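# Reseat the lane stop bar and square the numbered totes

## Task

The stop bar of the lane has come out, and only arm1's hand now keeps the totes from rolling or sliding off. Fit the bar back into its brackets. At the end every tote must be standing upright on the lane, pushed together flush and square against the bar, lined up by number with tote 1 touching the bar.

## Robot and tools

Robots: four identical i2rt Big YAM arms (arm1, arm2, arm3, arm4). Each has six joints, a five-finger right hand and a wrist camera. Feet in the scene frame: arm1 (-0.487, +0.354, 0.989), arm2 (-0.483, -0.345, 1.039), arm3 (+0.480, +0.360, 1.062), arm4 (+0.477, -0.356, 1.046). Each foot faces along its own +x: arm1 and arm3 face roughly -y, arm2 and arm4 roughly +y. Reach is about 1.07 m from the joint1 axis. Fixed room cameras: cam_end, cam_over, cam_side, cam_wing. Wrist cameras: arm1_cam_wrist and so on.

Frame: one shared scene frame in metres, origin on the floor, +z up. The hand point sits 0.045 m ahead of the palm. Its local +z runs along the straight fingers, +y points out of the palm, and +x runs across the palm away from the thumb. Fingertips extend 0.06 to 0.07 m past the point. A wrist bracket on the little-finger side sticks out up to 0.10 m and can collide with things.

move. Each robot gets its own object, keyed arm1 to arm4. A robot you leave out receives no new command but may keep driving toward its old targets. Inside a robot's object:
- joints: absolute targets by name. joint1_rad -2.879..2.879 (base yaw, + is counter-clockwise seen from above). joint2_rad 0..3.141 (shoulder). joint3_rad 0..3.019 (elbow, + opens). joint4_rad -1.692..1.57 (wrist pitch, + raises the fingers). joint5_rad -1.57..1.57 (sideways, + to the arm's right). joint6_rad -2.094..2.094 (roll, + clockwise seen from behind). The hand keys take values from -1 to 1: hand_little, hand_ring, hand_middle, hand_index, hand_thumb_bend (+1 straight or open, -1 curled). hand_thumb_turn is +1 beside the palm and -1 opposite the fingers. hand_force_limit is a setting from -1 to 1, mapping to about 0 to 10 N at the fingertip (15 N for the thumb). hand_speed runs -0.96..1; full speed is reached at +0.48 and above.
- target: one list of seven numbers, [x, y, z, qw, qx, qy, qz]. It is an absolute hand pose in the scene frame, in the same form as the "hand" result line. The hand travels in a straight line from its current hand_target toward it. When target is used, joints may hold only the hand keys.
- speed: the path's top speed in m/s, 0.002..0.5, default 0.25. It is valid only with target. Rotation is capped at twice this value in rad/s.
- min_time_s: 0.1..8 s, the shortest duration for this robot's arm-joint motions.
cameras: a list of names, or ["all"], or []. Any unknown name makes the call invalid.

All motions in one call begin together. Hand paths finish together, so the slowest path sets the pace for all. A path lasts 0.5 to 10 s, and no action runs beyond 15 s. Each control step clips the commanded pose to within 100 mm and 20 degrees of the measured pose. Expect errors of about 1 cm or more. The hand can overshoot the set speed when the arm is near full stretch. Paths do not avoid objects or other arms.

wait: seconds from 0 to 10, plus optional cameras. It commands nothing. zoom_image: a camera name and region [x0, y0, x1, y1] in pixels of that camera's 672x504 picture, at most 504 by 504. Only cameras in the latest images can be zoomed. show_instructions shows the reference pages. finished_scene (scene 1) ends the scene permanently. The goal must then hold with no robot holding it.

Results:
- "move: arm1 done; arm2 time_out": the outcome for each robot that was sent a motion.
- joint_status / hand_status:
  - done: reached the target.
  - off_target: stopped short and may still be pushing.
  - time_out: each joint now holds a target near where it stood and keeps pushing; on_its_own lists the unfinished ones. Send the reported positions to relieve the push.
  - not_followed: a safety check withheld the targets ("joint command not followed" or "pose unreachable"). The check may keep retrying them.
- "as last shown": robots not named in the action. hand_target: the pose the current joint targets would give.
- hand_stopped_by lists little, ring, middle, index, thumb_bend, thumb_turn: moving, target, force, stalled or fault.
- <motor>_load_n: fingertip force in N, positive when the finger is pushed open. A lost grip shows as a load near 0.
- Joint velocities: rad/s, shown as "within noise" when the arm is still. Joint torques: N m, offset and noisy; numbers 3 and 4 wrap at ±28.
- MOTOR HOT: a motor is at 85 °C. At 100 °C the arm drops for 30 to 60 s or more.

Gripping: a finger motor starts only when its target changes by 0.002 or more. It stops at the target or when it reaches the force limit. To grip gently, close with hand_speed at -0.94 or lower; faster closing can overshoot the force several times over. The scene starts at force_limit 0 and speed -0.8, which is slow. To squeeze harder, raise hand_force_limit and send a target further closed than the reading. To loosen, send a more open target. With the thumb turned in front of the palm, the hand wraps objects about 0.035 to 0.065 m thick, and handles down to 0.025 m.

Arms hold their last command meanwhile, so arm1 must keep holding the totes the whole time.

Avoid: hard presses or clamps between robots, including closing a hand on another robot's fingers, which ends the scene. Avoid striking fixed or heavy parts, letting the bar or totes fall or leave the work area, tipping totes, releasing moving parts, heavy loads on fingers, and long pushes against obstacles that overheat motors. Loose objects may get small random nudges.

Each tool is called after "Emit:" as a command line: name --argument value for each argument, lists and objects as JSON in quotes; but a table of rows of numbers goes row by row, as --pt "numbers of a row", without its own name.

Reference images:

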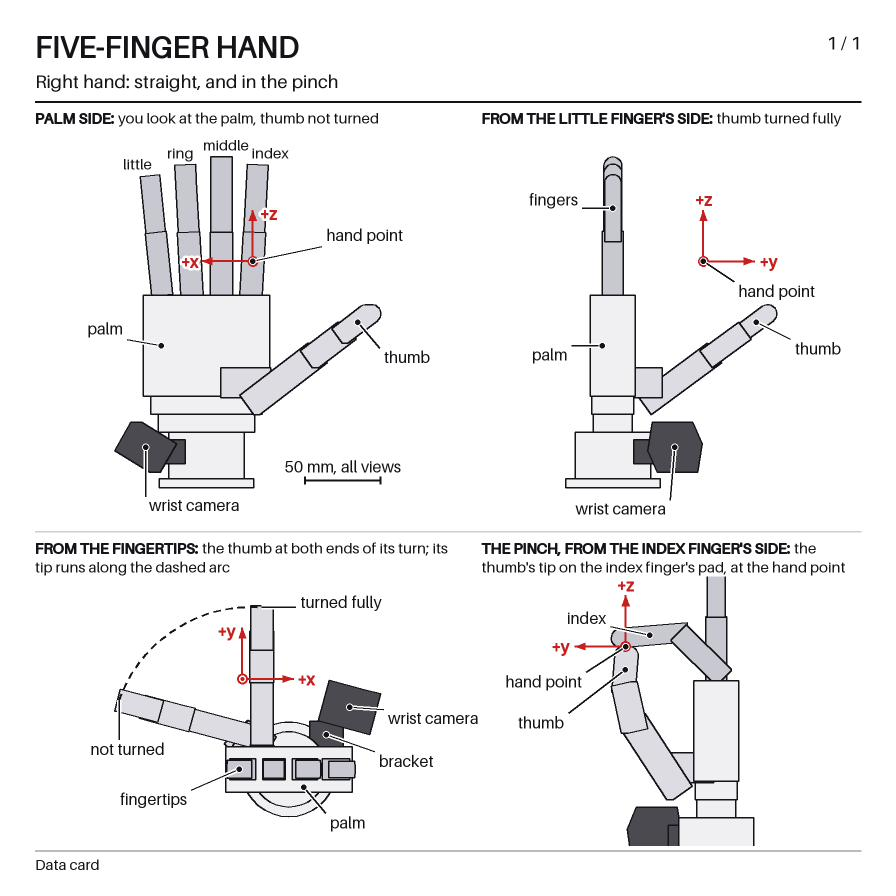

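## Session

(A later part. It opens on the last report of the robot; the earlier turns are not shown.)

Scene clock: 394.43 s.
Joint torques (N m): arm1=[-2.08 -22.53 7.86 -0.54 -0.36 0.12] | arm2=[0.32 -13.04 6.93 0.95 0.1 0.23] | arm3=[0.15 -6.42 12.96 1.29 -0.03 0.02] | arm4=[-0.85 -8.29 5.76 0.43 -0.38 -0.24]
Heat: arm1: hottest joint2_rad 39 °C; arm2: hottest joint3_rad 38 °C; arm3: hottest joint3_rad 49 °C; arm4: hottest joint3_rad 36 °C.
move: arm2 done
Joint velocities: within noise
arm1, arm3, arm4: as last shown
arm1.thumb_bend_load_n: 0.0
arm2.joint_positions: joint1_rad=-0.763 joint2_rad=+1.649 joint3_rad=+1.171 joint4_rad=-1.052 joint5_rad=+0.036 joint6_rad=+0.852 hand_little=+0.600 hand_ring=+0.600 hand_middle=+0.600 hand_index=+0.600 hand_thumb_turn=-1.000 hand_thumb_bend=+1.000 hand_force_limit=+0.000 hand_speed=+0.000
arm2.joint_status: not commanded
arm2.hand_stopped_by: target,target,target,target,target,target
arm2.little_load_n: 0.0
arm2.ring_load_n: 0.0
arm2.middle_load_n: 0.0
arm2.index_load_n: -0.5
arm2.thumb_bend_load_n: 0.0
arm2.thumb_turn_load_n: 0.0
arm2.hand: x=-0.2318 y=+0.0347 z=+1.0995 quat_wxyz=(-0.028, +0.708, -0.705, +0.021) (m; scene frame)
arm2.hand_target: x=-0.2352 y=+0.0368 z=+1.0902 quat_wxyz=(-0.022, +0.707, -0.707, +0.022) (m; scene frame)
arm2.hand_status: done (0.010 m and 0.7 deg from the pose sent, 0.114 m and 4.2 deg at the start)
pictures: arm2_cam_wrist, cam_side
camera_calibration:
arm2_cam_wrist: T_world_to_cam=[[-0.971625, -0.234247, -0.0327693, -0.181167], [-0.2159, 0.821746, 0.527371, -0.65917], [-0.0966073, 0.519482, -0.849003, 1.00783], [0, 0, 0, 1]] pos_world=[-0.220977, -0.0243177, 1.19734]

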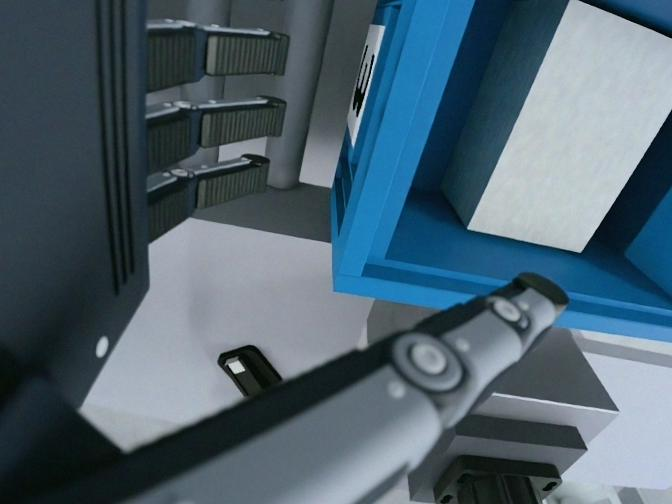

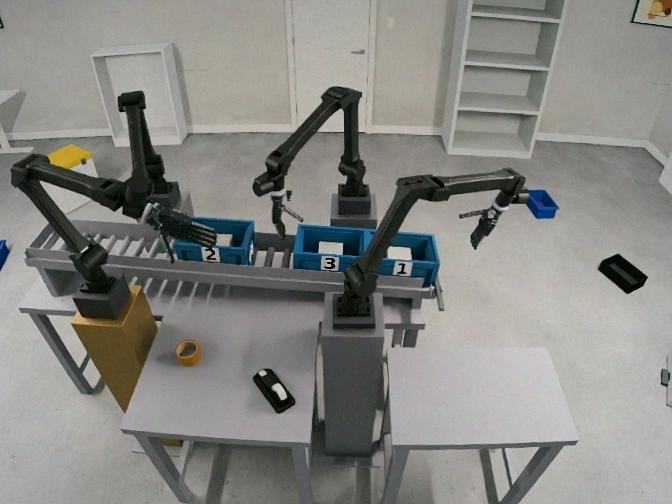

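Emit:
move --arm2 '{"target":[-0.243,0.040,1.025,-0.0223,0.7067,-0.7067,0.0223],"speed":0.1}'

Emit:
move --arm2 '{"target":[-0.245,0.041,0.994,-0.0223,0.7067,-0.7067,0.0223],"speed":0.05}' --cameras '["arm2_cam_wrist","cam_side"]'

Emit:
zoom_image --camera "arm2_cam_wrist" --region '[140, 0, 500, 340]'

Emit:
zoom_image --camera "cam_side" --region '[250, 170, 350, 280]'

Scene clock: 400.20 s.
Joint torques (N m): arm1=[-2.02 -22.59 7.84 -0.55 -0.35 0.12] | arm2=[0.44 -13.45 6.13 0.87 0.08 0.23] | arm3=[0.21 -6.83 12.86 1.33 -0.04 0.02] | arm4=[0.44 -8 5.78 0.32 -0.43 -0.19]
Heat: arm1: hottest joint2_rad 39 °C; arm2: hottest joint3_rad 37 °C; arm3: hottest joint3_rad 50 °C; arm4: hottest joint3_rad 35 °C.
move: arm2 off_target
Joint velocities: within noise
arm1.joint_positions: joint1_rad=-1.175 joint2_rad=+2.029 joint3_rad=+1.909 joint4_rad=-1.681 joint5_rad=-0.236 joint6_rad=+0.417 hand_little=+1.000 hand_ring=+1.000 hand_middle=+1.000 hand_index=+1.000 hand_thumb_turn=-1.000 hand_thumb_bend=+1.000 hand_force_limit=-0.800 hand_speed=-0.600
arm1.joint_status: not commanded
arm1.hand_stopped_by: target,target,target,target,target,target
arm1.little_load_n: 0.0
arm1.ring_load_n: 0.0
arm1.middle_load_n: 0.0
arm1.index_load_n: 0.0
arm1.thumb_bend_load_n: -0.5
arm1.thumb_turn_load_n: 0.0
arm1.hand: x=-0.9281 y=+0.0441 z=+1.1507 quat_wxyz=(-0.145, -0.703, -0.693, -0.065) (m; scene frame)
arm1.hand_target: x=-0.9295 y=+0.0501 z=+1.1494 quat_wxyz=(-0.149, -0.711, -0.684, -0.071) (m; scene frame)
arm1.hand_status: not commanded
arm2.joint_positions: joint1_rad=-0.745 joint2_rad=+1.736 joint3_rad=+1.090 joint4_rad=-0.883 joint5_rad=+0.037 joint6_rad=+0.871 hand_little=+0.600 hand_ring=+0.600 hand_middle=+0.600 hand_index=+0.600 hand_thumb_turn=-1.000 hand_thumb_bend=+1.000 hand_force_limit=+0.000 hand_speed=+0.000
arm2.joint_status: not commanded
arm2.hand_stopped_by: target,target,target,target,target,target
arm2.little_load_n: 0.0
arm2.ring_load_n: 0.0
arm2.middle_load_n: 0.0
arm2.index_load_n: 0.0
arm2.thumb_bend_load_n: 0.0
arm2.thumb_turn_load_n: 0.0
arm2.hand: x=-0.2384 y=+0.0392 z=+1.0354 quat_wxyz=(-0.029, +0.708, -0.705, +0.021) (m; scene frame)
arm2.hand_target: x=-0.2432 y=+0.0398 z=+1.0252 quat_wxyz=(-0.022, +0.707, -0.707, +0.022) (m; scene frame)
arm2.hand_status: off_target (0.011 m and 0.8 deg from the pose sent, 0.076 m and 0.7 deg at the start)
arm3, arm4: as last shown
pictures: none

Scene clock: 401.43 s.
Joint torques (N m): arm1=[-2.08 -22.59 7.83 -0.54 -0.36 0.12] | arm2=[0.73 -13.51 5.63 0.91 0.09 0.23] | arm3=[0.21 -6.71 12.89 1.25 -0.02 0.03] | arm4=[0.32 -8.59 5.57 0.28 -0.43 -0.23]
Heat: arm1: hottest joint2_rad 39 °C; arm2: hottest joint3_rad 37 °C; arm3: hottest joint3_rad 50 °C; arm4: hottest joint3_rad 35 °C.
move: arm2 off_target
Joint velocities: within noise
arm1, arm3, arm4: as last shown
arm1.thumb_bend_load_n: 0.0
arm2.joint_positions: joint1_rad=-0.740 joint2_rad=+1.787 joint3_rad=+1.065 joint4_rad=-0.803 joint5_rad=+0.037 joint6_rad=+0.877 hand_little=+0.600 hand_ring=+0.600 hand_middle=+0.600 hand_index=+0.600 hand_thumb_turn=-1.000 hand_thumb_bend=+1.000 hand_force_limit=+0.000 hand_speed=+0.000
arm2.joint_status: not commanded
arm2.hand_stopped_by: target,target,target,target,target,target
arm2.little_load_n: 0.0
arm2.ring_load_n: 0.0
arm2.middle_load_n: 0.0
arm2.index_load_n: 0.0
arm2.thumb_bend_load_n: -0.5
arm2.thumb_turn_load_n: 0.0
arm2.hand: x=-0.2390 y=+0.0414 z=+1.0057 quat_wxyz=(-0.031, +0.708, -0.706, +0.021) (m; scene frame)
arm2.hand_target: x=-0.2451 y=+0.0408 z=+0.9944 quat_wxyz=(-0.022, +0.707, -0.707, +0.022) (m; scene frame)
arm2.hand_status: off_target (0.013 m and 1.0 deg from the pose sent, 0.042 m and 0.8 deg at the start)
arm4.middle_load_n: 6.5
arm4.index_load_n: 7.0
pictures: arm2_cam_wrist, cam_side
camera_calibration:
arm2_cam_wrist: T_world_to_cam=[[-0.971742, -0.23304, -0.0375344, -0.185035], [-0.216992, 0.819361, 0.530624, -0.620176], [-0.0929025, 0.523774, -0.846776, 0.922445], [0, 0, 0, 1]] pos_world=[-0.228683, -0.0181254, 1.10324]

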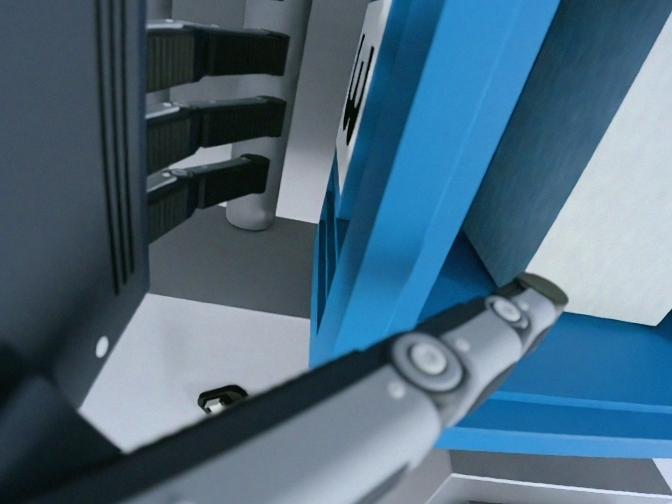

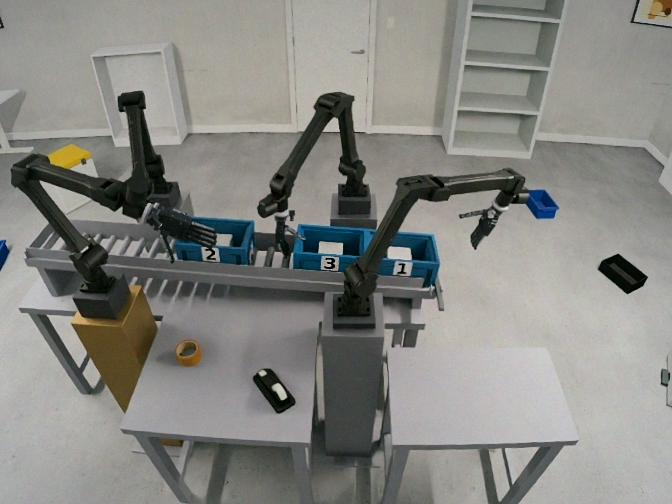

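Scaled by 1.400 from the camera's 672x504 image, which has a finer 960x720 frame.

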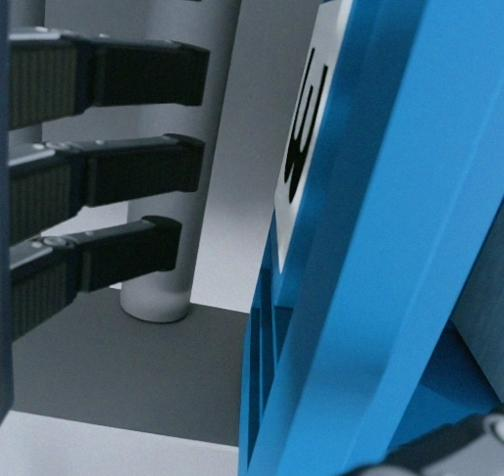

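Scaled by 4.582 from the camera's 672x504 image, which has a finer 960x720 frame.

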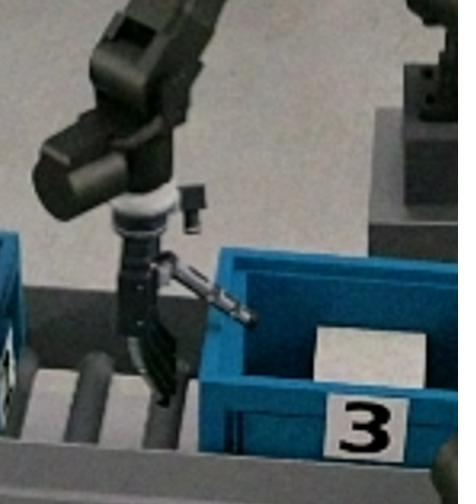

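Emit:
move --arm2 '{"target":[-0.257,0.038,0.993,-0.0223,0.7067,-0.7067,0.0223],"speed":0.05,"joints":{"hand_speed":-0.8,"hand_force_limit":-0.3}}'

Emit:
move --arm2 '{"joints":{"hand_index":0.15,"hand_middle":0.15,"hand_ring":0.15,"hand_little":0.15}}' --cameras '["arm2_cam_wrist","cam_side"]'

Emit:
zoom_image --camera "arm2_cam_wrist" --region '[140, 0, 500, 340]'

Emit:
zoom_image --camera "cam_side" --region '[250, 170, 350, 280]'

Scene clock: 405.87 s.
Joint torques (N m): arm1=[-2.02 -22.59 7.86 -0.55 -0.36 0.11] | arm2=[0.38 -14.51 5.34 0.9 0.11 0.22] | arm3=[0.21 -6.77 12.92 1.32 0 0.03] | arm4=[-0.03 -8.59 5.61 0.27 -0.44 -0.22]
Heat: arm1: hottest joint2_rad 39 °C; arm2: hottest joint3_rad 37 °C; arm3: hottest joint3_rad 50 °C; arm4: hottest joint3_rad 35 °C.
move: arm2 done
Joint velocities: within noise
arm1, arm3, arm4: as last shown
arm2.joint_positions: joint1_rad=-0.722 joint2_rad=+1.787 joint3_rad=+1.035 joint4_rad=-0.790 joint5_rad=+0.037 joint6_rad=+0.893 hand_little=+0.600 hand_ring=+0.600 hand_middle=+0.600 hand_index=+0.600 hand_thumb_turn=-1.000 hand_thumb_bend=+1.000 hand_force_limit=-0.300 hand_speed=-0.800
arm2.joint_status: all done
arm2.hand_stopped_by: target,target,target,target,target,target
arm2.little_load_n: 0.0
arm2.ring_load_n: 0.0
arm2.middle_load_n: 0.5
arm2.index_load_n: 0.0
arm2.thumb_bend_load_n: -0.5
arm2.thumb_turn_load_n: 0.0
arm2.hand: x=-0.2528 y=+0.0372 z=+0.9973 quat_wxyz=(-0.023, +0.708, -0.705, +0.021) (m; scene frame)
arm2.hand_target: x=-0.2569 y=+0.0380 z=+0.9931 quat_wxyz=(-0.022, +0.707, -0.707, +0.022) (m; scene frame)
arm2.hand_status: done (0.006 m and 0.3 deg from the pose sent, 0.022 m and 1.0 deg at the start)
arm4.middle_load_n: 7.0
pictures: none

Scene clock: 407.17 s.
Joint torques (N m): arm1=[-2.08 -22.59 7.84 -0.53 -0.36 0.11] | arm2=[0.38 -14.45 5.35 0.59 -0.42 0.18] | arm3=[0.21 -6.42 12.85 1.31 -0.04 0.03] | arm4=[-0.56 -8.12 5.55 0.36 -0.44 -0.21]
Heat: arm1: hottest joint2_rad 39 °C; arm2: hottest joint3_rad 37 °C; arm3: hottest joint3_rad 50 °C; arm4: hottest joint3_rad 35 °C.
move: arm2 off_target
Joint velocities: within noise
arm1, arm3, arm4: as last shown
arm2.joint_positions: joint1_rad=-0.722 joint2_rad=+1.787 joint3_rad=+1.035 joint4_rad=-0.780 joint5_rad=+0.051 joint6_rad=+0.895 hand_little=+0.150 hand_ring=+0.233 hand_middle=+0.344 hand_index=+0.214 hand_thumb_turn=-1.000 hand_thumb_bend=+1.000 hand_force_limit=-0.300 hand_speed=-0.800
arm2.joint_status: hand_ring off_target (ended at +0.233, target +0.150); hand_middle off_target (ended at +0.344, target +0.150); hand_index off_target (ended at +0.214, target +0.150); the others done
arm2.hand_stopped_by: target,force,force,force,target,target
arm2.little_load_n: 0.0
arm2.ring_load_n: 0.5
arm2.middle_load_n: 0.0
arm2.index_load_n: 3.0
arm2.thumb_bend_load_n: 0.0
arm2.thumb_turn_load_n: 0.0
arm2.hand: x=-0.2489 y=+0.0379 z=+0.9965 quat_wxyz=(-0.029, +0.707, -0.706, +0.028) (m; scene frame)
arm2.hand_target: x=-0.2569 y=+0.0380 z=+0.9931 quat_wxyz=(-0.022, +0.707, -0.707, +0.022) (m; scene frame)
arm2.hand_status: not commanded
arm4.index_load_n: 7.5
pictures: arm2_cam_wrist, cam_side
camera_calibration:
arm2_cam_wrist: T_world_to_cam=[[-0.971836, -0.232031, -0.0411955, -0.192187], [-0.219289, 0.826379, 0.518662, -0.603472], [-0.0863027, 0.513088, -0.853986, 0.924818], [0, 0, 0, 1]] pos_world=[-0.239294, -0.0204097, 1.09486]

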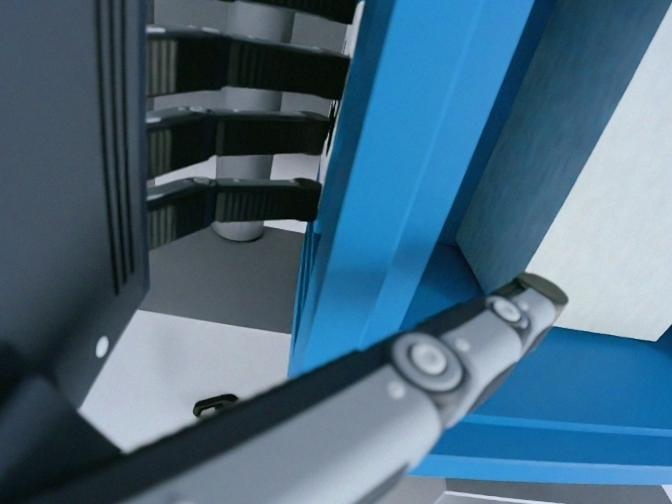

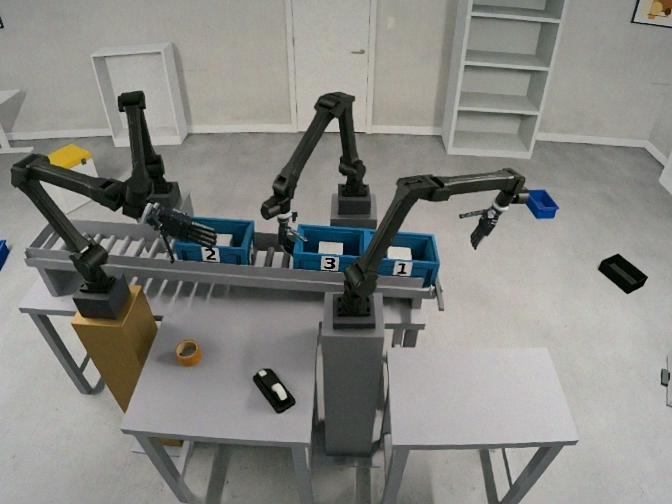

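Scaled by 1.400 from the camera's 672x504 image, which has a finer 960x720 frame.

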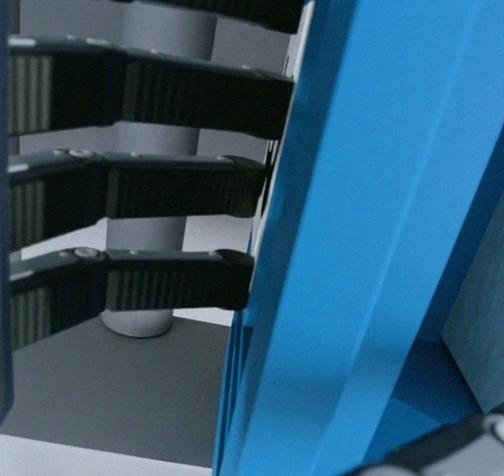

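Scaled by 4.582 from the camera's 672x504 image, which has a finer 960x720 frame.

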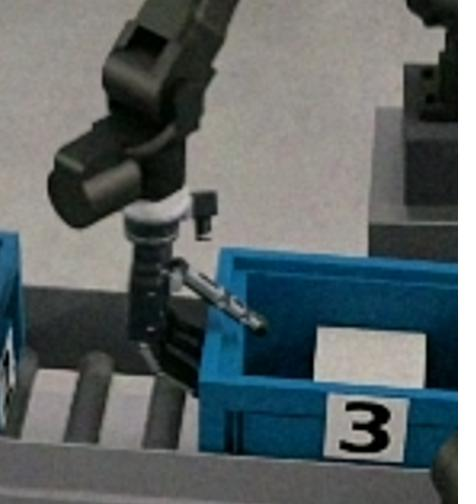

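Emit:
move --arm2 '{"target":[-0.234,0.038,0.994,-0.0223,0.7067,-0.7067,0.0223],"speed":0.06,"joints":{"hand_speed":-0.5,"hand_force_limit":-0.3,"hand_index":0.4,"hand_middle":0.4,"hand_ring":0.4,"hand_little":0.4}}'

Emit:
move --arm2 '{"target":[-0.234,0.038,0.996,-0.0223,0.7067,-0.7067,0.0223],"speed":0.05,"joints":{"hand_speed":-0.7,"hand_index":-0.12,"hand_middle":-0.12,"hand_ring":-0.12,"hand_little":-0.12}}' --cameras '["arm2_cam_wrist","cam_side"]'

Emit:
zoom_image --camera "arm2_cam_wrist" --region '[140, 0, 500, 340]'

Emit:
zoom_image --camera "cam_side" --region '[250, 170, 350, 280]'

Scene clock: 411.50 s.
Joint torques (N m): arm1=[-2.14 -22.59 7.84 -0.53 -0.36 0.12] | arm2=[-1.08 -13.33 9.4 0.05 -0.06 -0.06] | arm3=[0.38 -6.77 12.9 1.33 -0.03 0.04] | arm4=[-0.03 -8 5.68 0.43 -0.45 -0.22]
Heat: arm1: hottest joint2_rad 39 °C; arm2: hottest joint3_rad 37 °C; arm3: hottest joint3_rad 51 °C; arm4: hottest joint3_rad 35 °C.
move: arm2 off_target
Joint velocities: within noise
arm1, arm3, arm4: as last shown
arm2.joint_positions: joint1_rad=-0.745 joint2_rad=+1.796 joint3_rad=+1.035 joint4_rad=-0.784 joint5_rad=+0.040 joint6_rad=+0.881 hand_little=+0.400 hand_ring=+0.400 hand_middle=+0.400 hand_index=+0.400 hand_thumb_turn=-1.000 hand_thumb_bend=+1.000 hand_force_limit=-0.300 hand_speed=-0.500
arm2.joint_status: all done
arm2.hand_stopped_by: target,target,target,target,target,target
arm2.little_load_n: 0.0
arm2.ring_load_n: 0.0
arm2.middle_load_n: 0.0
arm2.index_load_n: 0.0
arm2.thumb_bend_load_n: -0.5
arm2.thumb_turn_load_n: 0.0
arm2.hand: x=-0.2442 y=+0.0309 z=+0.9933 quat_wxyz=(-0.021, +0.705, -0.709, +0.023) (m; scene frame)
arm2.hand_target: x=-0.2342 y=+0.0379 z=+0.9941 quat_wxyz=(-0.023, +0.707, -0.707, +0.022) (m; scene frame)
arm2.hand_status: off_target (0.012 m and 0.4 deg from the pose sent, 0.015 m and 0.9 deg at the start)
arm3.thumb_turn_load_n: 0.5
arm4.index_load_n: 7.0
pictures: none

Scene clock: 412.60 s.
Joint torques (N m): arm1=[-2.08 -22.59 7.86 -0.53 -0.36 0.11] | arm2=[-0.44 -13.74 9.28 -0.1 -0.19 -0.06] | arm3=[0.21 -6.71 12.89 1.26 -0.04 0.03] | arm4=[-0.5 -7.36 5.65 0.35 -0.47 -0.18]
Heat: arm1: hottest joint2_rad 39 °C; arm2: hottest joint3_rad 37 °C; arm3: hottest joint3_rad 51 °C; arm4: hottest joint3_rad 35 °C.
move: arm2 off_target
Joint velocities: within noise
arm1: as last shown
arm1.thumb_bend_load_n: -0.5
arm2.joint_positions: joint1_rad=-0.750 joint2_rad=+1.796 joint3_rad=+1.039 joint4_rad=-0.785 joint5_rad=+0.043 joint6_rad=+0.880 hand_little=-0.120 hand_ring=-0.120 hand_middle=+0.183 hand_index=-0.120 hand_thumb_turn=-1.000 hand_thumb_bend=+1.000 hand_force_limit=-0.300 hand_speed=-0.700
arm2.joint_status: hand_middle off_target (ended at +0.183, target -0.120); the others done
arm2.hand_stopped_by: target,target,force,target,target,target
arm2.little_load_n: 0.0
arm2.ring_load_n: 0.0
arm2.middle_load_n: 0.5
arm2.index_load_n: 0.0
arm2.thumb_bend_load_n: 0.0
arm2.thumb_turn_load_n: 0.0
arm2.hand: x=-0.2407 y=+0.0304 z=+0.9940 quat_wxyz=(-0.022, +0.703, -0.711, +0.025) (m; scene frame)
arm2.hand_target: x=-0.2341 y=+0.0378 z=+0.9960 quat_wxyz=(-0.023, +0.707, -0.707, +0.022) (m; scene frame)
arm2.hand_status: done (0.010 m and 0.7 deg from the pose sent, 0.013 m and 0.4 deg at the start)
arm3.joint_positions: joint1_rad=-1.889 joint2_rad=+1.006 joint3_rad=+0.918 joint4_rad=-0.394 joint5_rad=-0.302 joint6_rad=-1.560 hand_little=+1.000 hand_ring=+1.000 hand_middle=+1.000 hand_index=+1.000 hand_thumb_turn=+1.000 hand_thumb_bend=+1.000 hand_force_limit=+0.000 hand_speed=-0.800
arm3.joint_status: not commanded
arm3.hand_stopped_by: target,target,target,target,target,target
arm3.little_load_n: 0.0
arm3.ring_load_n: -0.5
arm3.middle_load_n: 0.0
arm3.index_load_n: 0.0
arm3.thumb_bend_load_n: 0.0
arm3.thumb_turn_load_n: 0.0
arm3.hand: x=+0.0163 y=+0.5157 z=+1.3568 quat_wxyz=(+0.523, -0.065, -0.849, +0.039) (m; scene frame)
arm3.hand_target: x=+0.0144 y=+0.5219 z=+1.3779 quat_wxyz=(+0.536, -0.070, -0.841, +0.034) (m; scene frame)
arm3.hand_status: not commanded
arm4.joint_positions: joint1_rad=+0.242 joint2_rad=+1.621 joint3_rad=+0.746 joint4_rad=-0.233 joint5_rad=-1.040 joint6_rad=-1.052 hand_little=+0.300 hand_ring=+0.300 hand_middle=-0.064 hand_index=-0.073 hand_thumb_turn=-1.000 hand_thumb_bend=+0.496 hand_force_limit=+0.000 hand_speed=-0.900
arm4.joint_status: not commanded
arm4.hand_stopped_by: target,target,force,force,force,target
arm4.little_load_n: 0.0
arm4.ring_load_n: 0.0
arm4.middle_load_n: 6.5
arm4.index_load_n: 7.0
arm4.thumb_bend_load_n: 7.5
arm4.thumb_turn_load_n: 1.0
arm4.hand: x=+0.2321 y=-0.0138 z=+1.0509 quat_wxyz=(-0.370, +0.600, +0.607, -0.368) (m; scene frame)
arm4.hand_target: x=+0.2398 y=-0.0181 z=+1.0445 quat_wxyz=(-0.364, +0.606, +0.606, -0.364) (m; scene frame)
arm4.hand_status: not commanded
pictures: arm2_cam_wrist, cam_side
camera_calibration:
arm2_cam_wrist: T_world_to_cam=[[-0.975156, -0.219789, -0.0276316, -0.200745], [-0.201997, 0.83107, 0.518189, -0.589777], [-0.0909283, 0.510897, -0.85482, 0.92708], [0, 0, 0, 1]] pos_world=[-0.230593, -0.0276173, 1.09255]

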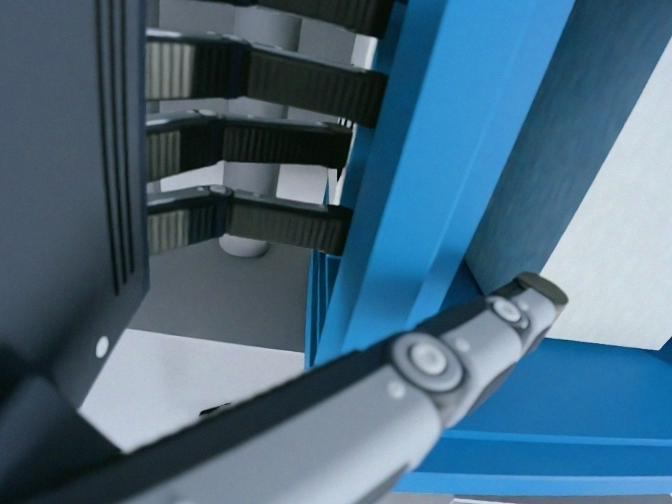

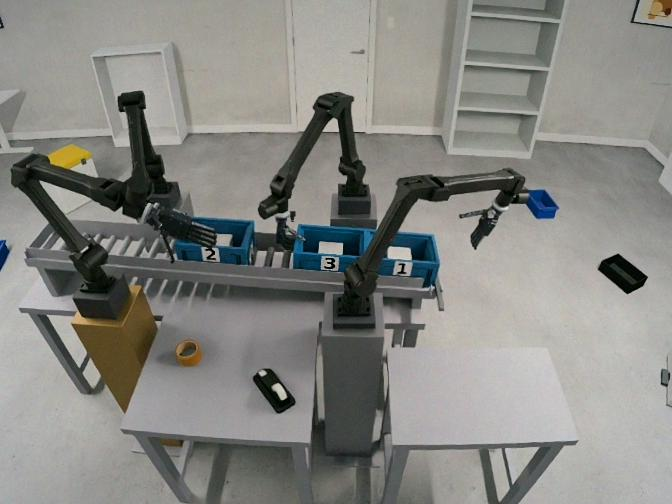

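Scaled by 1.400 from the camera's 672x504 image, which has a finer 960x720 frame.

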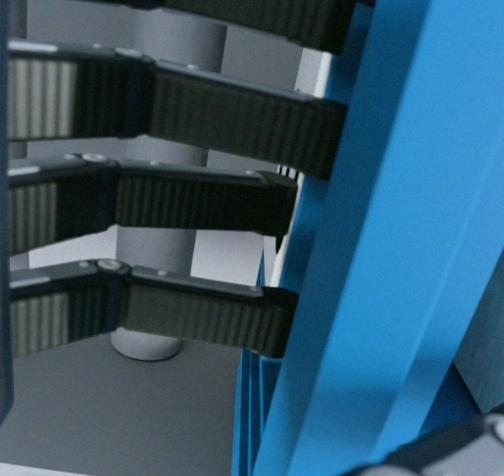

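Scaled by 4.582 from the camera's 672x504 image, which has a finer 960x720 frame.

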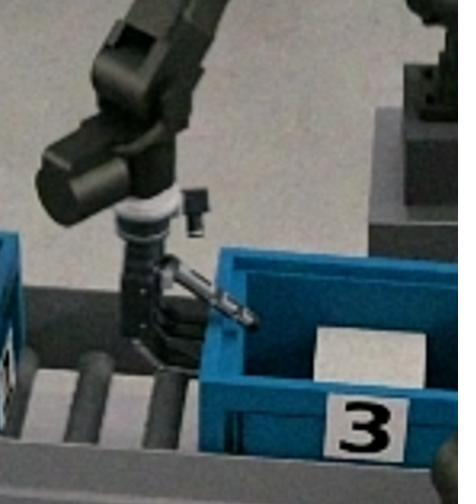

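Emit:
move --arm2 '{"target":[-0.220,0.046,0.996,-0.0223,0.7067,-0.7067,0.0223],"speed":0.05,"joints":{"hand_speed":-0.5,"hand_middle":0.4}}'

Emit:
move --arm2 '{"joints":{"hand_speed":-0.7,"hand_index":-0.15,"hand_middle":-0.2,"hand_ring":-0.15,"hand_little":-0.15}}' --cameras '["arm2_cam_wrist"]'

Emit:
zoom_image --camera "arm2_cam_wrist" --region '[140, 0, 500, 340]'

Scene clock: 415.23 s.
Joint torques (N m): arm1=[-2.08 -22.53 7.84 -0.54 -0.36 0.11] | arm2=[-1.49 -13.68 9.92 0.09 -0.05 -0.06] | arm3=[0.26 -6.71 12.96 1.31 -0.03 0.03] | arm4=[0.03 -8.59 5.64 0.29 -0.43 -0.22]
Heat: arm1: hottest joint2_rad 40 °C; arm2: hottest joint3_rad 37 °C; arm3: hottest joint3_rad 51 °C; arm4: hottest joint3_rad 34 °C.
move: arm2 off_target
Joint velocities: within noise
arm1, arm3, arm4: as last shown
arm1.index_load_n: 0.5
arm1.thumb_bend_load_n: 0.0
arm2.joint_positions: joint1_rad=-0.754 joint2_rad=+1.822 joint3_rad=+1.079 joint4_rad=-0.806 joint5_rad=+0.040 joint6_rad=+0.869 hand_little=-0.120 hand_ring=-0.120 hand_middle=+0.400 hand_index=-0.120 hand_thumb_turn=-1.000 hand_thumb_bend=+1.000 hand_force_limit=-0.300 hand_speed=-0.500
arm2.joint_status: all done
arm2.hand_stopped_by: target,target,target,target,target,target
arm2.little_load_n: 0.0
arm2.ring_load_n: 0.0
arm2.middle_load_n: 0.0
arm2.index_load_n: 0.0
arm2.thumb_bend_load_n: 0.0
arm2.thumb_turn_load_n: 0.0
arm2.hand: x=-0.2325 y=+0.0378 z=+0.9948 quat_wxyz=(-0.019, +0.705, -0.708, +0.023) (m; scene frame)
arm2.hand_target: x=-0.2201 y=+0.0456 z=+0.9961 quat_wxyz=(-0.023, +0.707, -0.707, +0.022) (m; scene frame)
arm2.hand_status: off_target (0.015 m and 0.4 deg from the pose sent, 0.026 m and 0.7 deg at the start)
arm3.ring_load_n: 0.0
arm4.middle_load_n: 7.0
arm4.thumb_turn_load_n: 0.5
pictures: none

Scene clock: 416.43 s.
Joint torques (N m): arm1=[-2.08 -22.59 7.84 -0.54 -0.36 0.12] | arm2=[-1.26 -13.51 9.87 -0.03 -0.06 -0.07] | arm3=[0.21 -6.59 12.85 1.31 -0.03 0.02] | arm4=[-0.67 -7.65 5.67 0.31 -0.44 -0.24]
Heat: arm1: hottest joint2_rad 40 °C; arm2: hottest joint3_rad 37 °C; arm3: hottest joint3_rad 51 °C; arm4: hottest joint3_rad 34 °C.
move: arm2 done
Joint velocities: within noise
arm1, arm3, arm4: as last shown
arm1.index_load_n: 0.0
arm2.joint_positions: joint1_rad=-0.754 joint2_rad=+1.822 joint3_rad=+1.080 joint4_rad=-0.806 joint5_rad=+0.040 joint6_rad=+0.869 hand_little=-0.150 hand_ring=-0.150 hand_middle=-0.200 hand_index=-0.150 hand_thumb_turn=-1.000 hand_thumb_bend=+1.000 hand_force_limit=-0.300 hand_speed=-0.700
arm2.joint_status: all done
arm2.hand_stopped_by: target,target,target,target,target,target
arm2.little_load_n: 0.0
arm2.ring_load_n: 0.0
arm2.middle_load_n: 0.0
arm2.index_load_n: 0.0
arm2.thumb_bend_load_n: 0.0
arm2.thumb_turn_load_n: 0.0
arm2.hand: x=-0.2325 y=+0.0380 z=+0.9950 quat_wxyz=(-0.020, +0.706, -0.708, +0.023) (m; scene frame)
arm2.hand_target: x=-0.2201 y=+0.0456 z=+0.9962 quat_wxyz=(-0.023, +0.707, -0.707, +0.022) (m; scene frame)
arm2.hand_status: not commanded
arm3.thumb_turn_load_n: 0.5
arm4.middle_load_n: 6.5
arm4.index_load_n: 7.5
arm4.thumb_turn_load_n: 1.0
pictures: arm2_cam_wrist
camera_calibration:
arm2_cam_wrist: T_world_to_cam=[[-0.97358, -0.227347, -0.0213461, -0.196663], [-0.205319, 0.830655, 0.517549, -0.59505], [-0.0999321, 0.508258, -0.855387, 0.923304], [0, 0, 0, 1]] pos_world=[-0.221375, -0.0197064, 1.09355]

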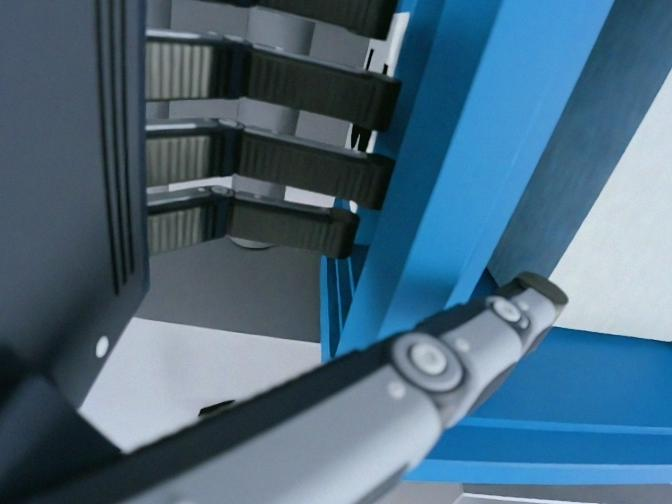

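Scaled by 1.400 from the camera's 672x504 image, which has a finer 960x720 frame.

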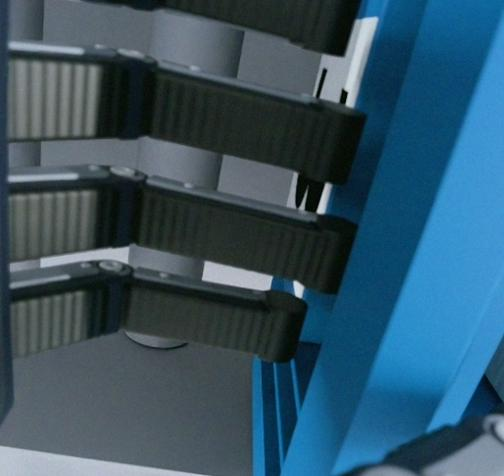

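Emit:
move --arm2 '{"target":[-0.256,0.040,0.995,-0.0223,0.7067,-0.7067,0.0223],"speed":0.05}' --cameras '["arm2_cam_wrist","cam_side"]'

Emit:
zoom_image --camera "arm2_cam_wrist" --region '[140, 0, 500, 340]'

Emit:
zoom_image --camera "cam_side" --region '[250, 170, 350, 280]'

Scene clock: 418.83 s.
Joint torques (N m): arm1=[-2.14 -22.59 7.84 -0.53 -0.36 0.12] | arm2=[0.67 -16.73 5.19 0.85 -0.07 0.23] | arm3=[0.32 -6.42 12.89 1.29 -0.03 0.01] | arm4=[-0.79 -8.06 5.68 0.18 -0.43 -0.21]
Heat: arm1: hottest joint2_rad 40 °C; arm2: hottest joint3_rad 37 °C; arm3: hottest joint3_rad 51 °C; arm4: hottest joint3_rad 34 °C.
move: arm2 done
Joint velocities: within noise
arm1.joint_positions: joint1_rad=-1.175 joint2_rad=+2.029 joint3_rad=+1.909 joint4_rad=-1.681 joint5_rad=-0.236 joint6_rad=+0.417 hand_little=+1.000 hand_ring=+1.000 hand_middle=+1.000 hand_index=+1.000 hand_thumb_turn=-1.000 hand_thumb_bend=+1.000 hand_force_limit=-0.800 hand_speed=-0.600
arm1.joint_status: not commanded
arm1.hand_stopped_by: target,target,target,target,target,target
arm1.little_load_n: 0.0
arm1.ring_load_n: 0.0
arm1.middle_load_n: 0.0
arm1.index_load_n: 0.0
arm1.thumb_bend_load_n: 0.0
arm1.thumb_turn_load_n: 0.0
arm1.hand: x=-0.9281 y=+0.0441 z=+1.1507 quat_wxyz=(-0.145, -0.703, -0.693, -0.065) (m; scene frame)
arm1.hand_target: x=-0.9295 y=+0.0501 z=+1.1494 quat_wxyz=(-0.149, -0.711, -0.684, -0.071) (m; scene frame)
arm1.hand_status: not commanded
arm2.joint_positions: joint1_rad=-0.723 joint2_rad=+1.809 joint3_rad=+1.045 joint4_rad=-0.798 joint5_rad=+0.041 joint6_rad=+0.893 hand_little=-0.150 hand_ring=-0.150 hand_middle=-0.200 hand_index=-0.150 hand_thumb_turn=-1.000 hand_thumb_bend=+1.000 hand_force_limit=-0.300 hand_speed=-0.700
arm2.joint_status: not commanded
arm2.hand_stopped_by: target,target,target,target,target,target
arm2.little_load_n: 0.0
arm2.ring_load_n: 0.0
arm2.middle_load_n: 0.0
arm2.index_load_n: 0.0
arm2.thumb_bend_load_n: 0.0
arm2.thumb_turn_load_n: 0.0
arm2.hand: x=-0.2523 y=+0.0358 z=+0.9906 quat_wxyz=(-0.013, +0.708, -0.706, +0.024) (m; scene frame)
arm2.hand_target: x=-0.2560 y=+0.0400 z=+0.9950 quat_wxyz=(-0.022, +0.707, -0.707, +0.022) (m; scene frame)
arm2.hand_status: done (0.007 m and 1.1 deg from the pose sent, 0.023 m and 0.4 deg at the start)
arm3, arm4: as last shown
arm3.index_load_n: -0.5
arm4.middle_load_n: 7.0
arm4.index_load_n: 7.0
arm4.thumb_turn_load_n: 0.5
pictures: arm2_cam_wrist, cam_side
camera_calibration:
arm2_cam_wrist: T_world_to_cam=[[-0.97233, -0.233332, -0.0114017, -0.225817], [-0.206342, 0.834928, 0.510214, -0.588222], [-0.10953, 0.498449, -0.859972, 0.921092], [0, 0, 0, 1]] pos_world=[-0.240057, -0.0206857, 1.08966]

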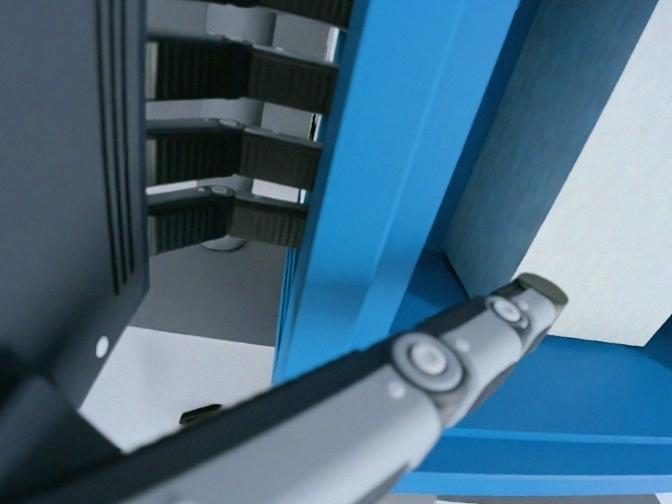

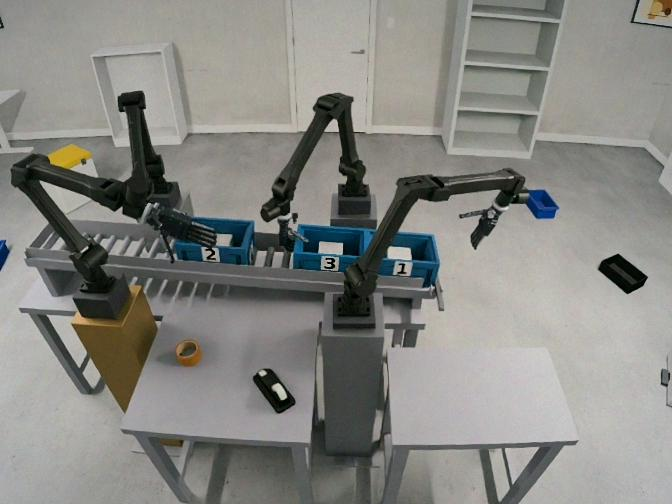

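Scaled by 1.400 from the camera's 672x504 image, which has a finer 960x720 frame.

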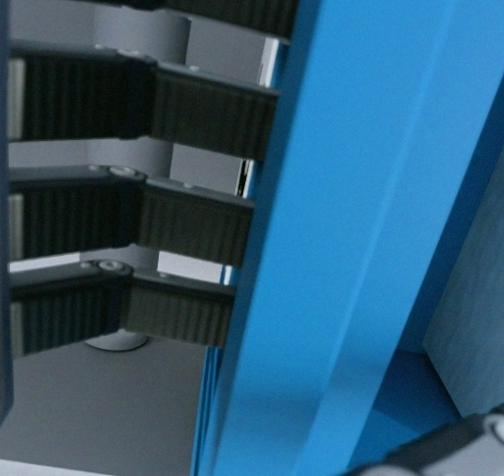

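Scaled by 4.582 from the camera's 672x504 image, which has a finer 960x720 frame.

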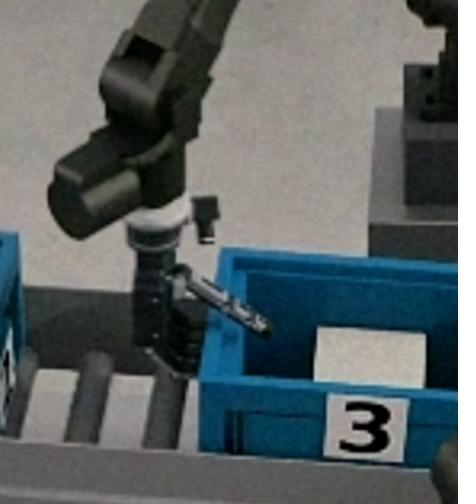

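Emit:
move --arm2 '{"joints":{"hand_speed":-0.88,"hand_force_limit":0.0,"hand_thumb_bend":-0.5}}' --cameras '["arm2_cam_wrist","cam_side"]'

Emit:
zoom_image --camera "cam_side" --region '[250, 170, 350, 280]'

Scene clock: 426.43 s.
Joint torques (N m): arm1=[-2.08 -22.59 7.84 -0.53 -0.36 0.12] | arm2=[0.26 -16.38 5.26 0.88 -0.06 0.22] | arm3=[0.38 -6.59 12.83 1.25 -0.02 0.02] | arm4=[-0.5 -8.29 5.63 0.2 -0.41 -0.21]
Heat: arm1: hottest joint2_rad 40 °C; arm2: hottest joint3_rad 36 °C; arm3: hottest joint3_rad 51 °C; arm4: hottest joint3_rad 34 °C.
move: arm2 off_target
Joint velocities: within noise
arm1, arm3, arm4: as last shown
arm2.joint_positions: joint1_rad=-0.722 joint2_rad=+1.807 joint3_rad=+1.043 joint4_rad=-0.798 joint5_rad=+0.041 joint6_rad=+0.893 hand_little=-0.150 hand_ring=-0.150 hand_middle=-0.200 hand_index=-0.150 hand_thumb_turn=-1.000 hand_thumb_bend=+0.533 hand_force_limit=+0.000 hand_speed=-0.880
arm2.joint_status: hand_thumb_bend off_target (ended at +0.533, target -0.500); the others done
arm2.hand_stopped_by: target,target,target,target,force,target
arm2.little_load_n: 0.0
arm2.ring_load_n: 0.0
arm2.middle_load_n: 4.0
arm2.index_load_n: 0.0
arm2.thumb_bend_load_n: 7.5
arm2.thumb_turn_load_n: 0.5
arm2.hand: x=-0.2529 y=+0.0359 z=+0.9911 quat_wxyz=(-0.014, +0.708, -0.705, +0.024) (m; scene frame)
arm2.hand_target: x=-0.2560 y=+0.0400 z=+0.9950 quat_wxyz=(-0.022, +0.707, -0.707, +0.022) (m; scene frame)
arm2.hand_status: not commanded
arm3.index_load_n: 0.0
arm3.thumb_turn_load_n: 0.0
pictures: arm2_cam_wrist, cam_side
camera_calibration:
arm2_cam_wrist: T_world_to_cam=[[-0.972052, -0.23446, -0.0119537, -0.225749], [-0.207537, 0.834403, 0.510587, -0.589306], [-0.109738, 0.498798, -0.859743, 0.921164], [0, 0, 0, 1]] pos_world=[-0.240656, -0.0206853, 1.09016]

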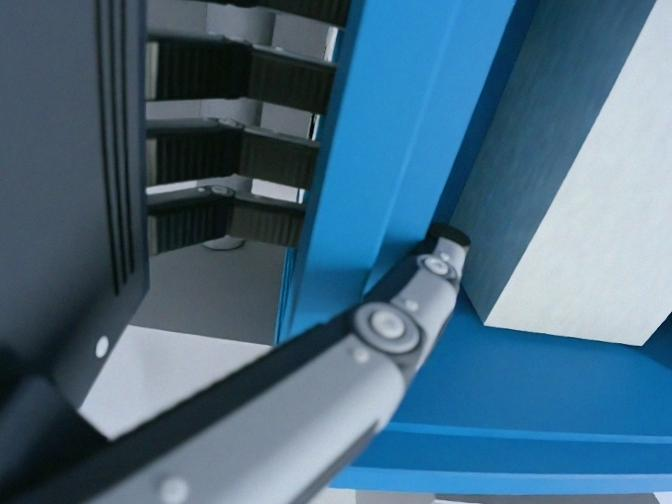

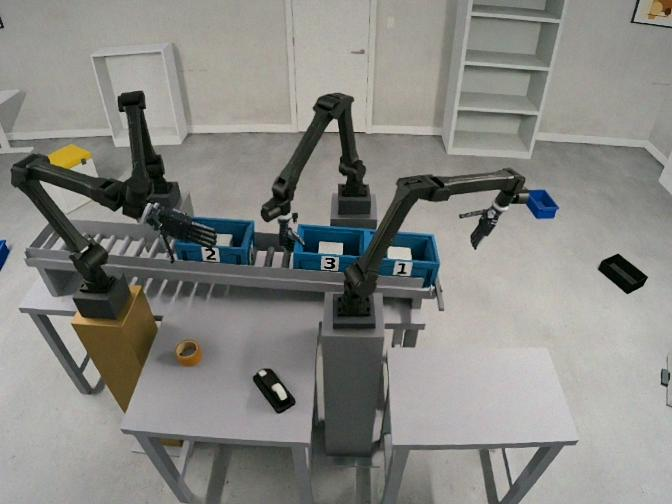

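Scaled by 4.582 from the camera's 672x504 image, which has a finer 960x720 frame.

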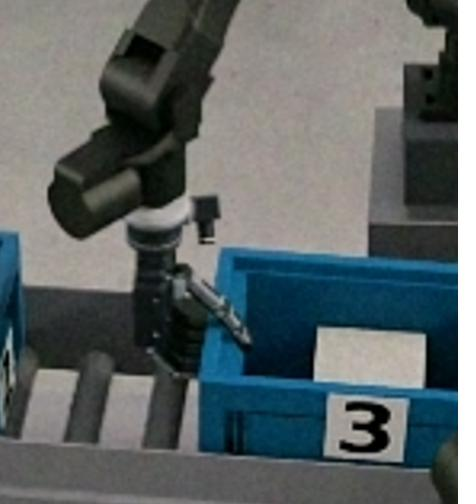

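Emit:
move --arm2 '{"target":[-0.160,0.040,1.0025,-0.0223,0.7067,-0.7067,0.0223],"speed":0.08}' --cameras '["arm2_cam_wrist","cam_side","cam_over","cam_wing"]'

Emit:
zoom_image --camera "cam_side" --region '[180, 170, 460, 290]'

Scene clock: 429.70 s.
Joint torques (N m): arm1=[-2.14 -22.59 7.86 -0.53 -0.35 0.12] | arm2=[-1.49 -16.09 10.54 -0.18 0 -0.1] | arm3=[0.21 -6.59 12.82 1.33 -0.05 0.04] | arm4=[-0.21 -8.18 5.75 0.17 -0.45 -0.22]
Heat: arm1: hottest joint2_rad 40 °C; arm2: hottest joint3_rad 36 °C; arm3: hottest joint3_rad 52 °C; arm4: hottest joint3_rad 34 °C.
move: arm2 off_target
Joint velocities: within noise
arm1, arm3, arm4: as last shown
arm2.joint_positions: joint1_rad=-0.845 joint2_rad=+1.894 joint3_rad=+1.201 joint4_rad=-0.854 joint5_rad=+0.035 joint6_rad=+0.778 hand_little=-0.150 hand_ring=-0.150 hand_middle=-0.199 hand_index=-0.150 hand_thumb_turn=-1.000 hand_thumb_bend=+0.534 hand_force_limit=+0.000 hand_speed=-0.880
arm2.joint_status: not commanded
arm2.hand_stopped_by: target,target,target,target,force,target
arm2.little_load_n: 0.0
arm2.ring_load_n: 0.0
arm2.middle_load_n: 5.5
arm2.index_load_n: 0.0
arm2.thumb_bend_load_n: 7.0
arm2.thumb_turn_load_n: 2.0
arm2.hand: x=-0.1757 y=+0.0350 z=+0.9974 quat_wxyz=(-0.018, +0.706, -0.708, +0.022) (m; scene frame)
arm2.hand_target: x=-0.1603 y=+0.0396 z=+1.0027 quat_wxyz=(-0.023, +0.707, -0.707, +0.022) (m; scene frame)
arm2.hand_status: off_target (0.017 m and 0.5 deg from the pose sent, 0.094 m and 1.1 deg at the start)
arm4.index_load_n: 7.5
pictures: arm2_cam_wrist, cam_over, cam_side, cam_wing
camera_calibration:
arm2_cam_wrist: T_world_to_cam=[[-0.97375, -0.226944, -0.0175601, -0.145746], [-0.203018, 0.831021, 0.517868, -0.582101], [-0.102934, 0.507839, -0.85528, 0.931925], [0, 0, 0, 1]] pos_world=[-0.16417, -0.0226061, 1.09595]

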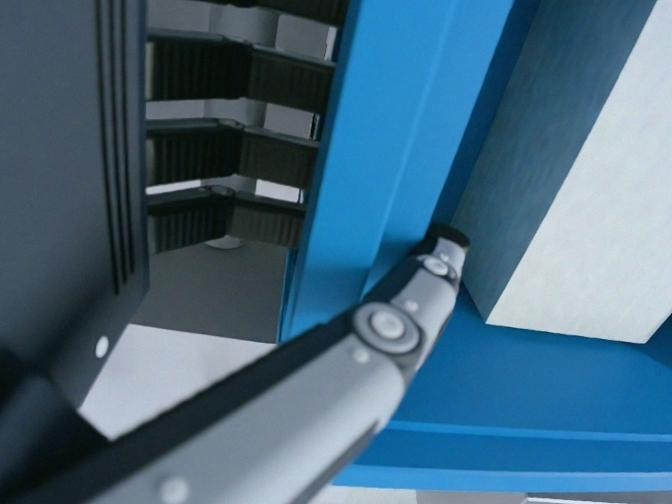

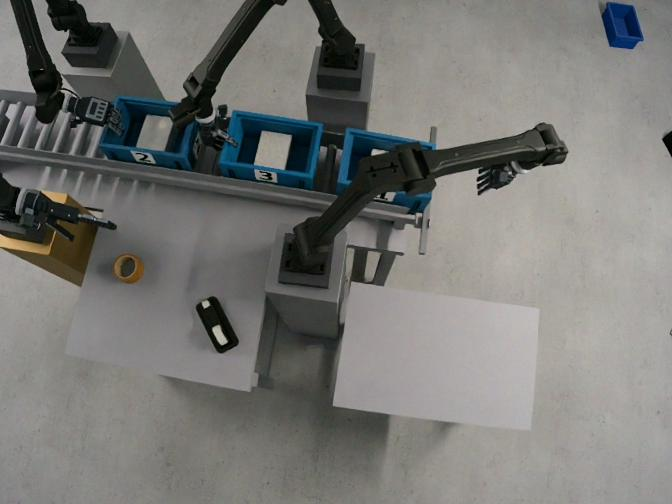

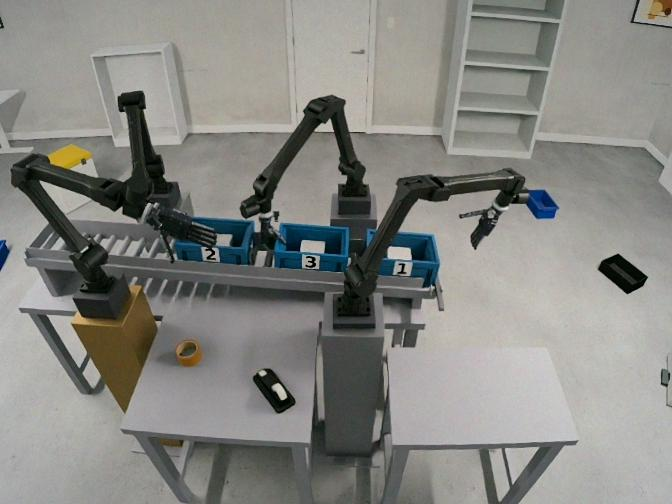

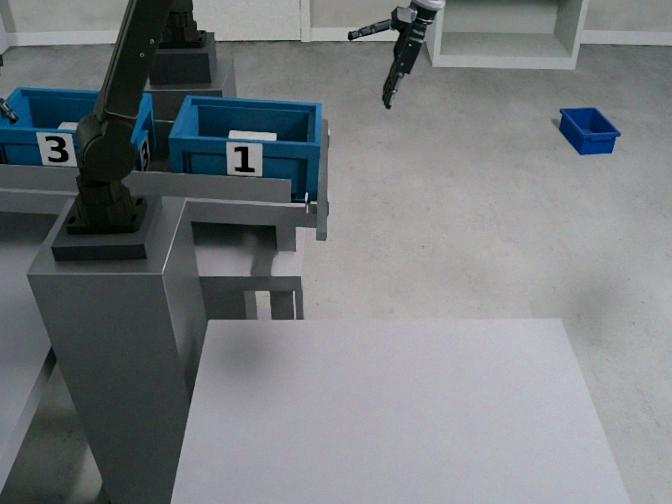

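Scaled by 1.800 from the camera's 672x504 image, which has a finer 960x720 frame.

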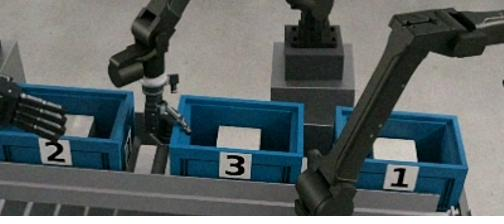

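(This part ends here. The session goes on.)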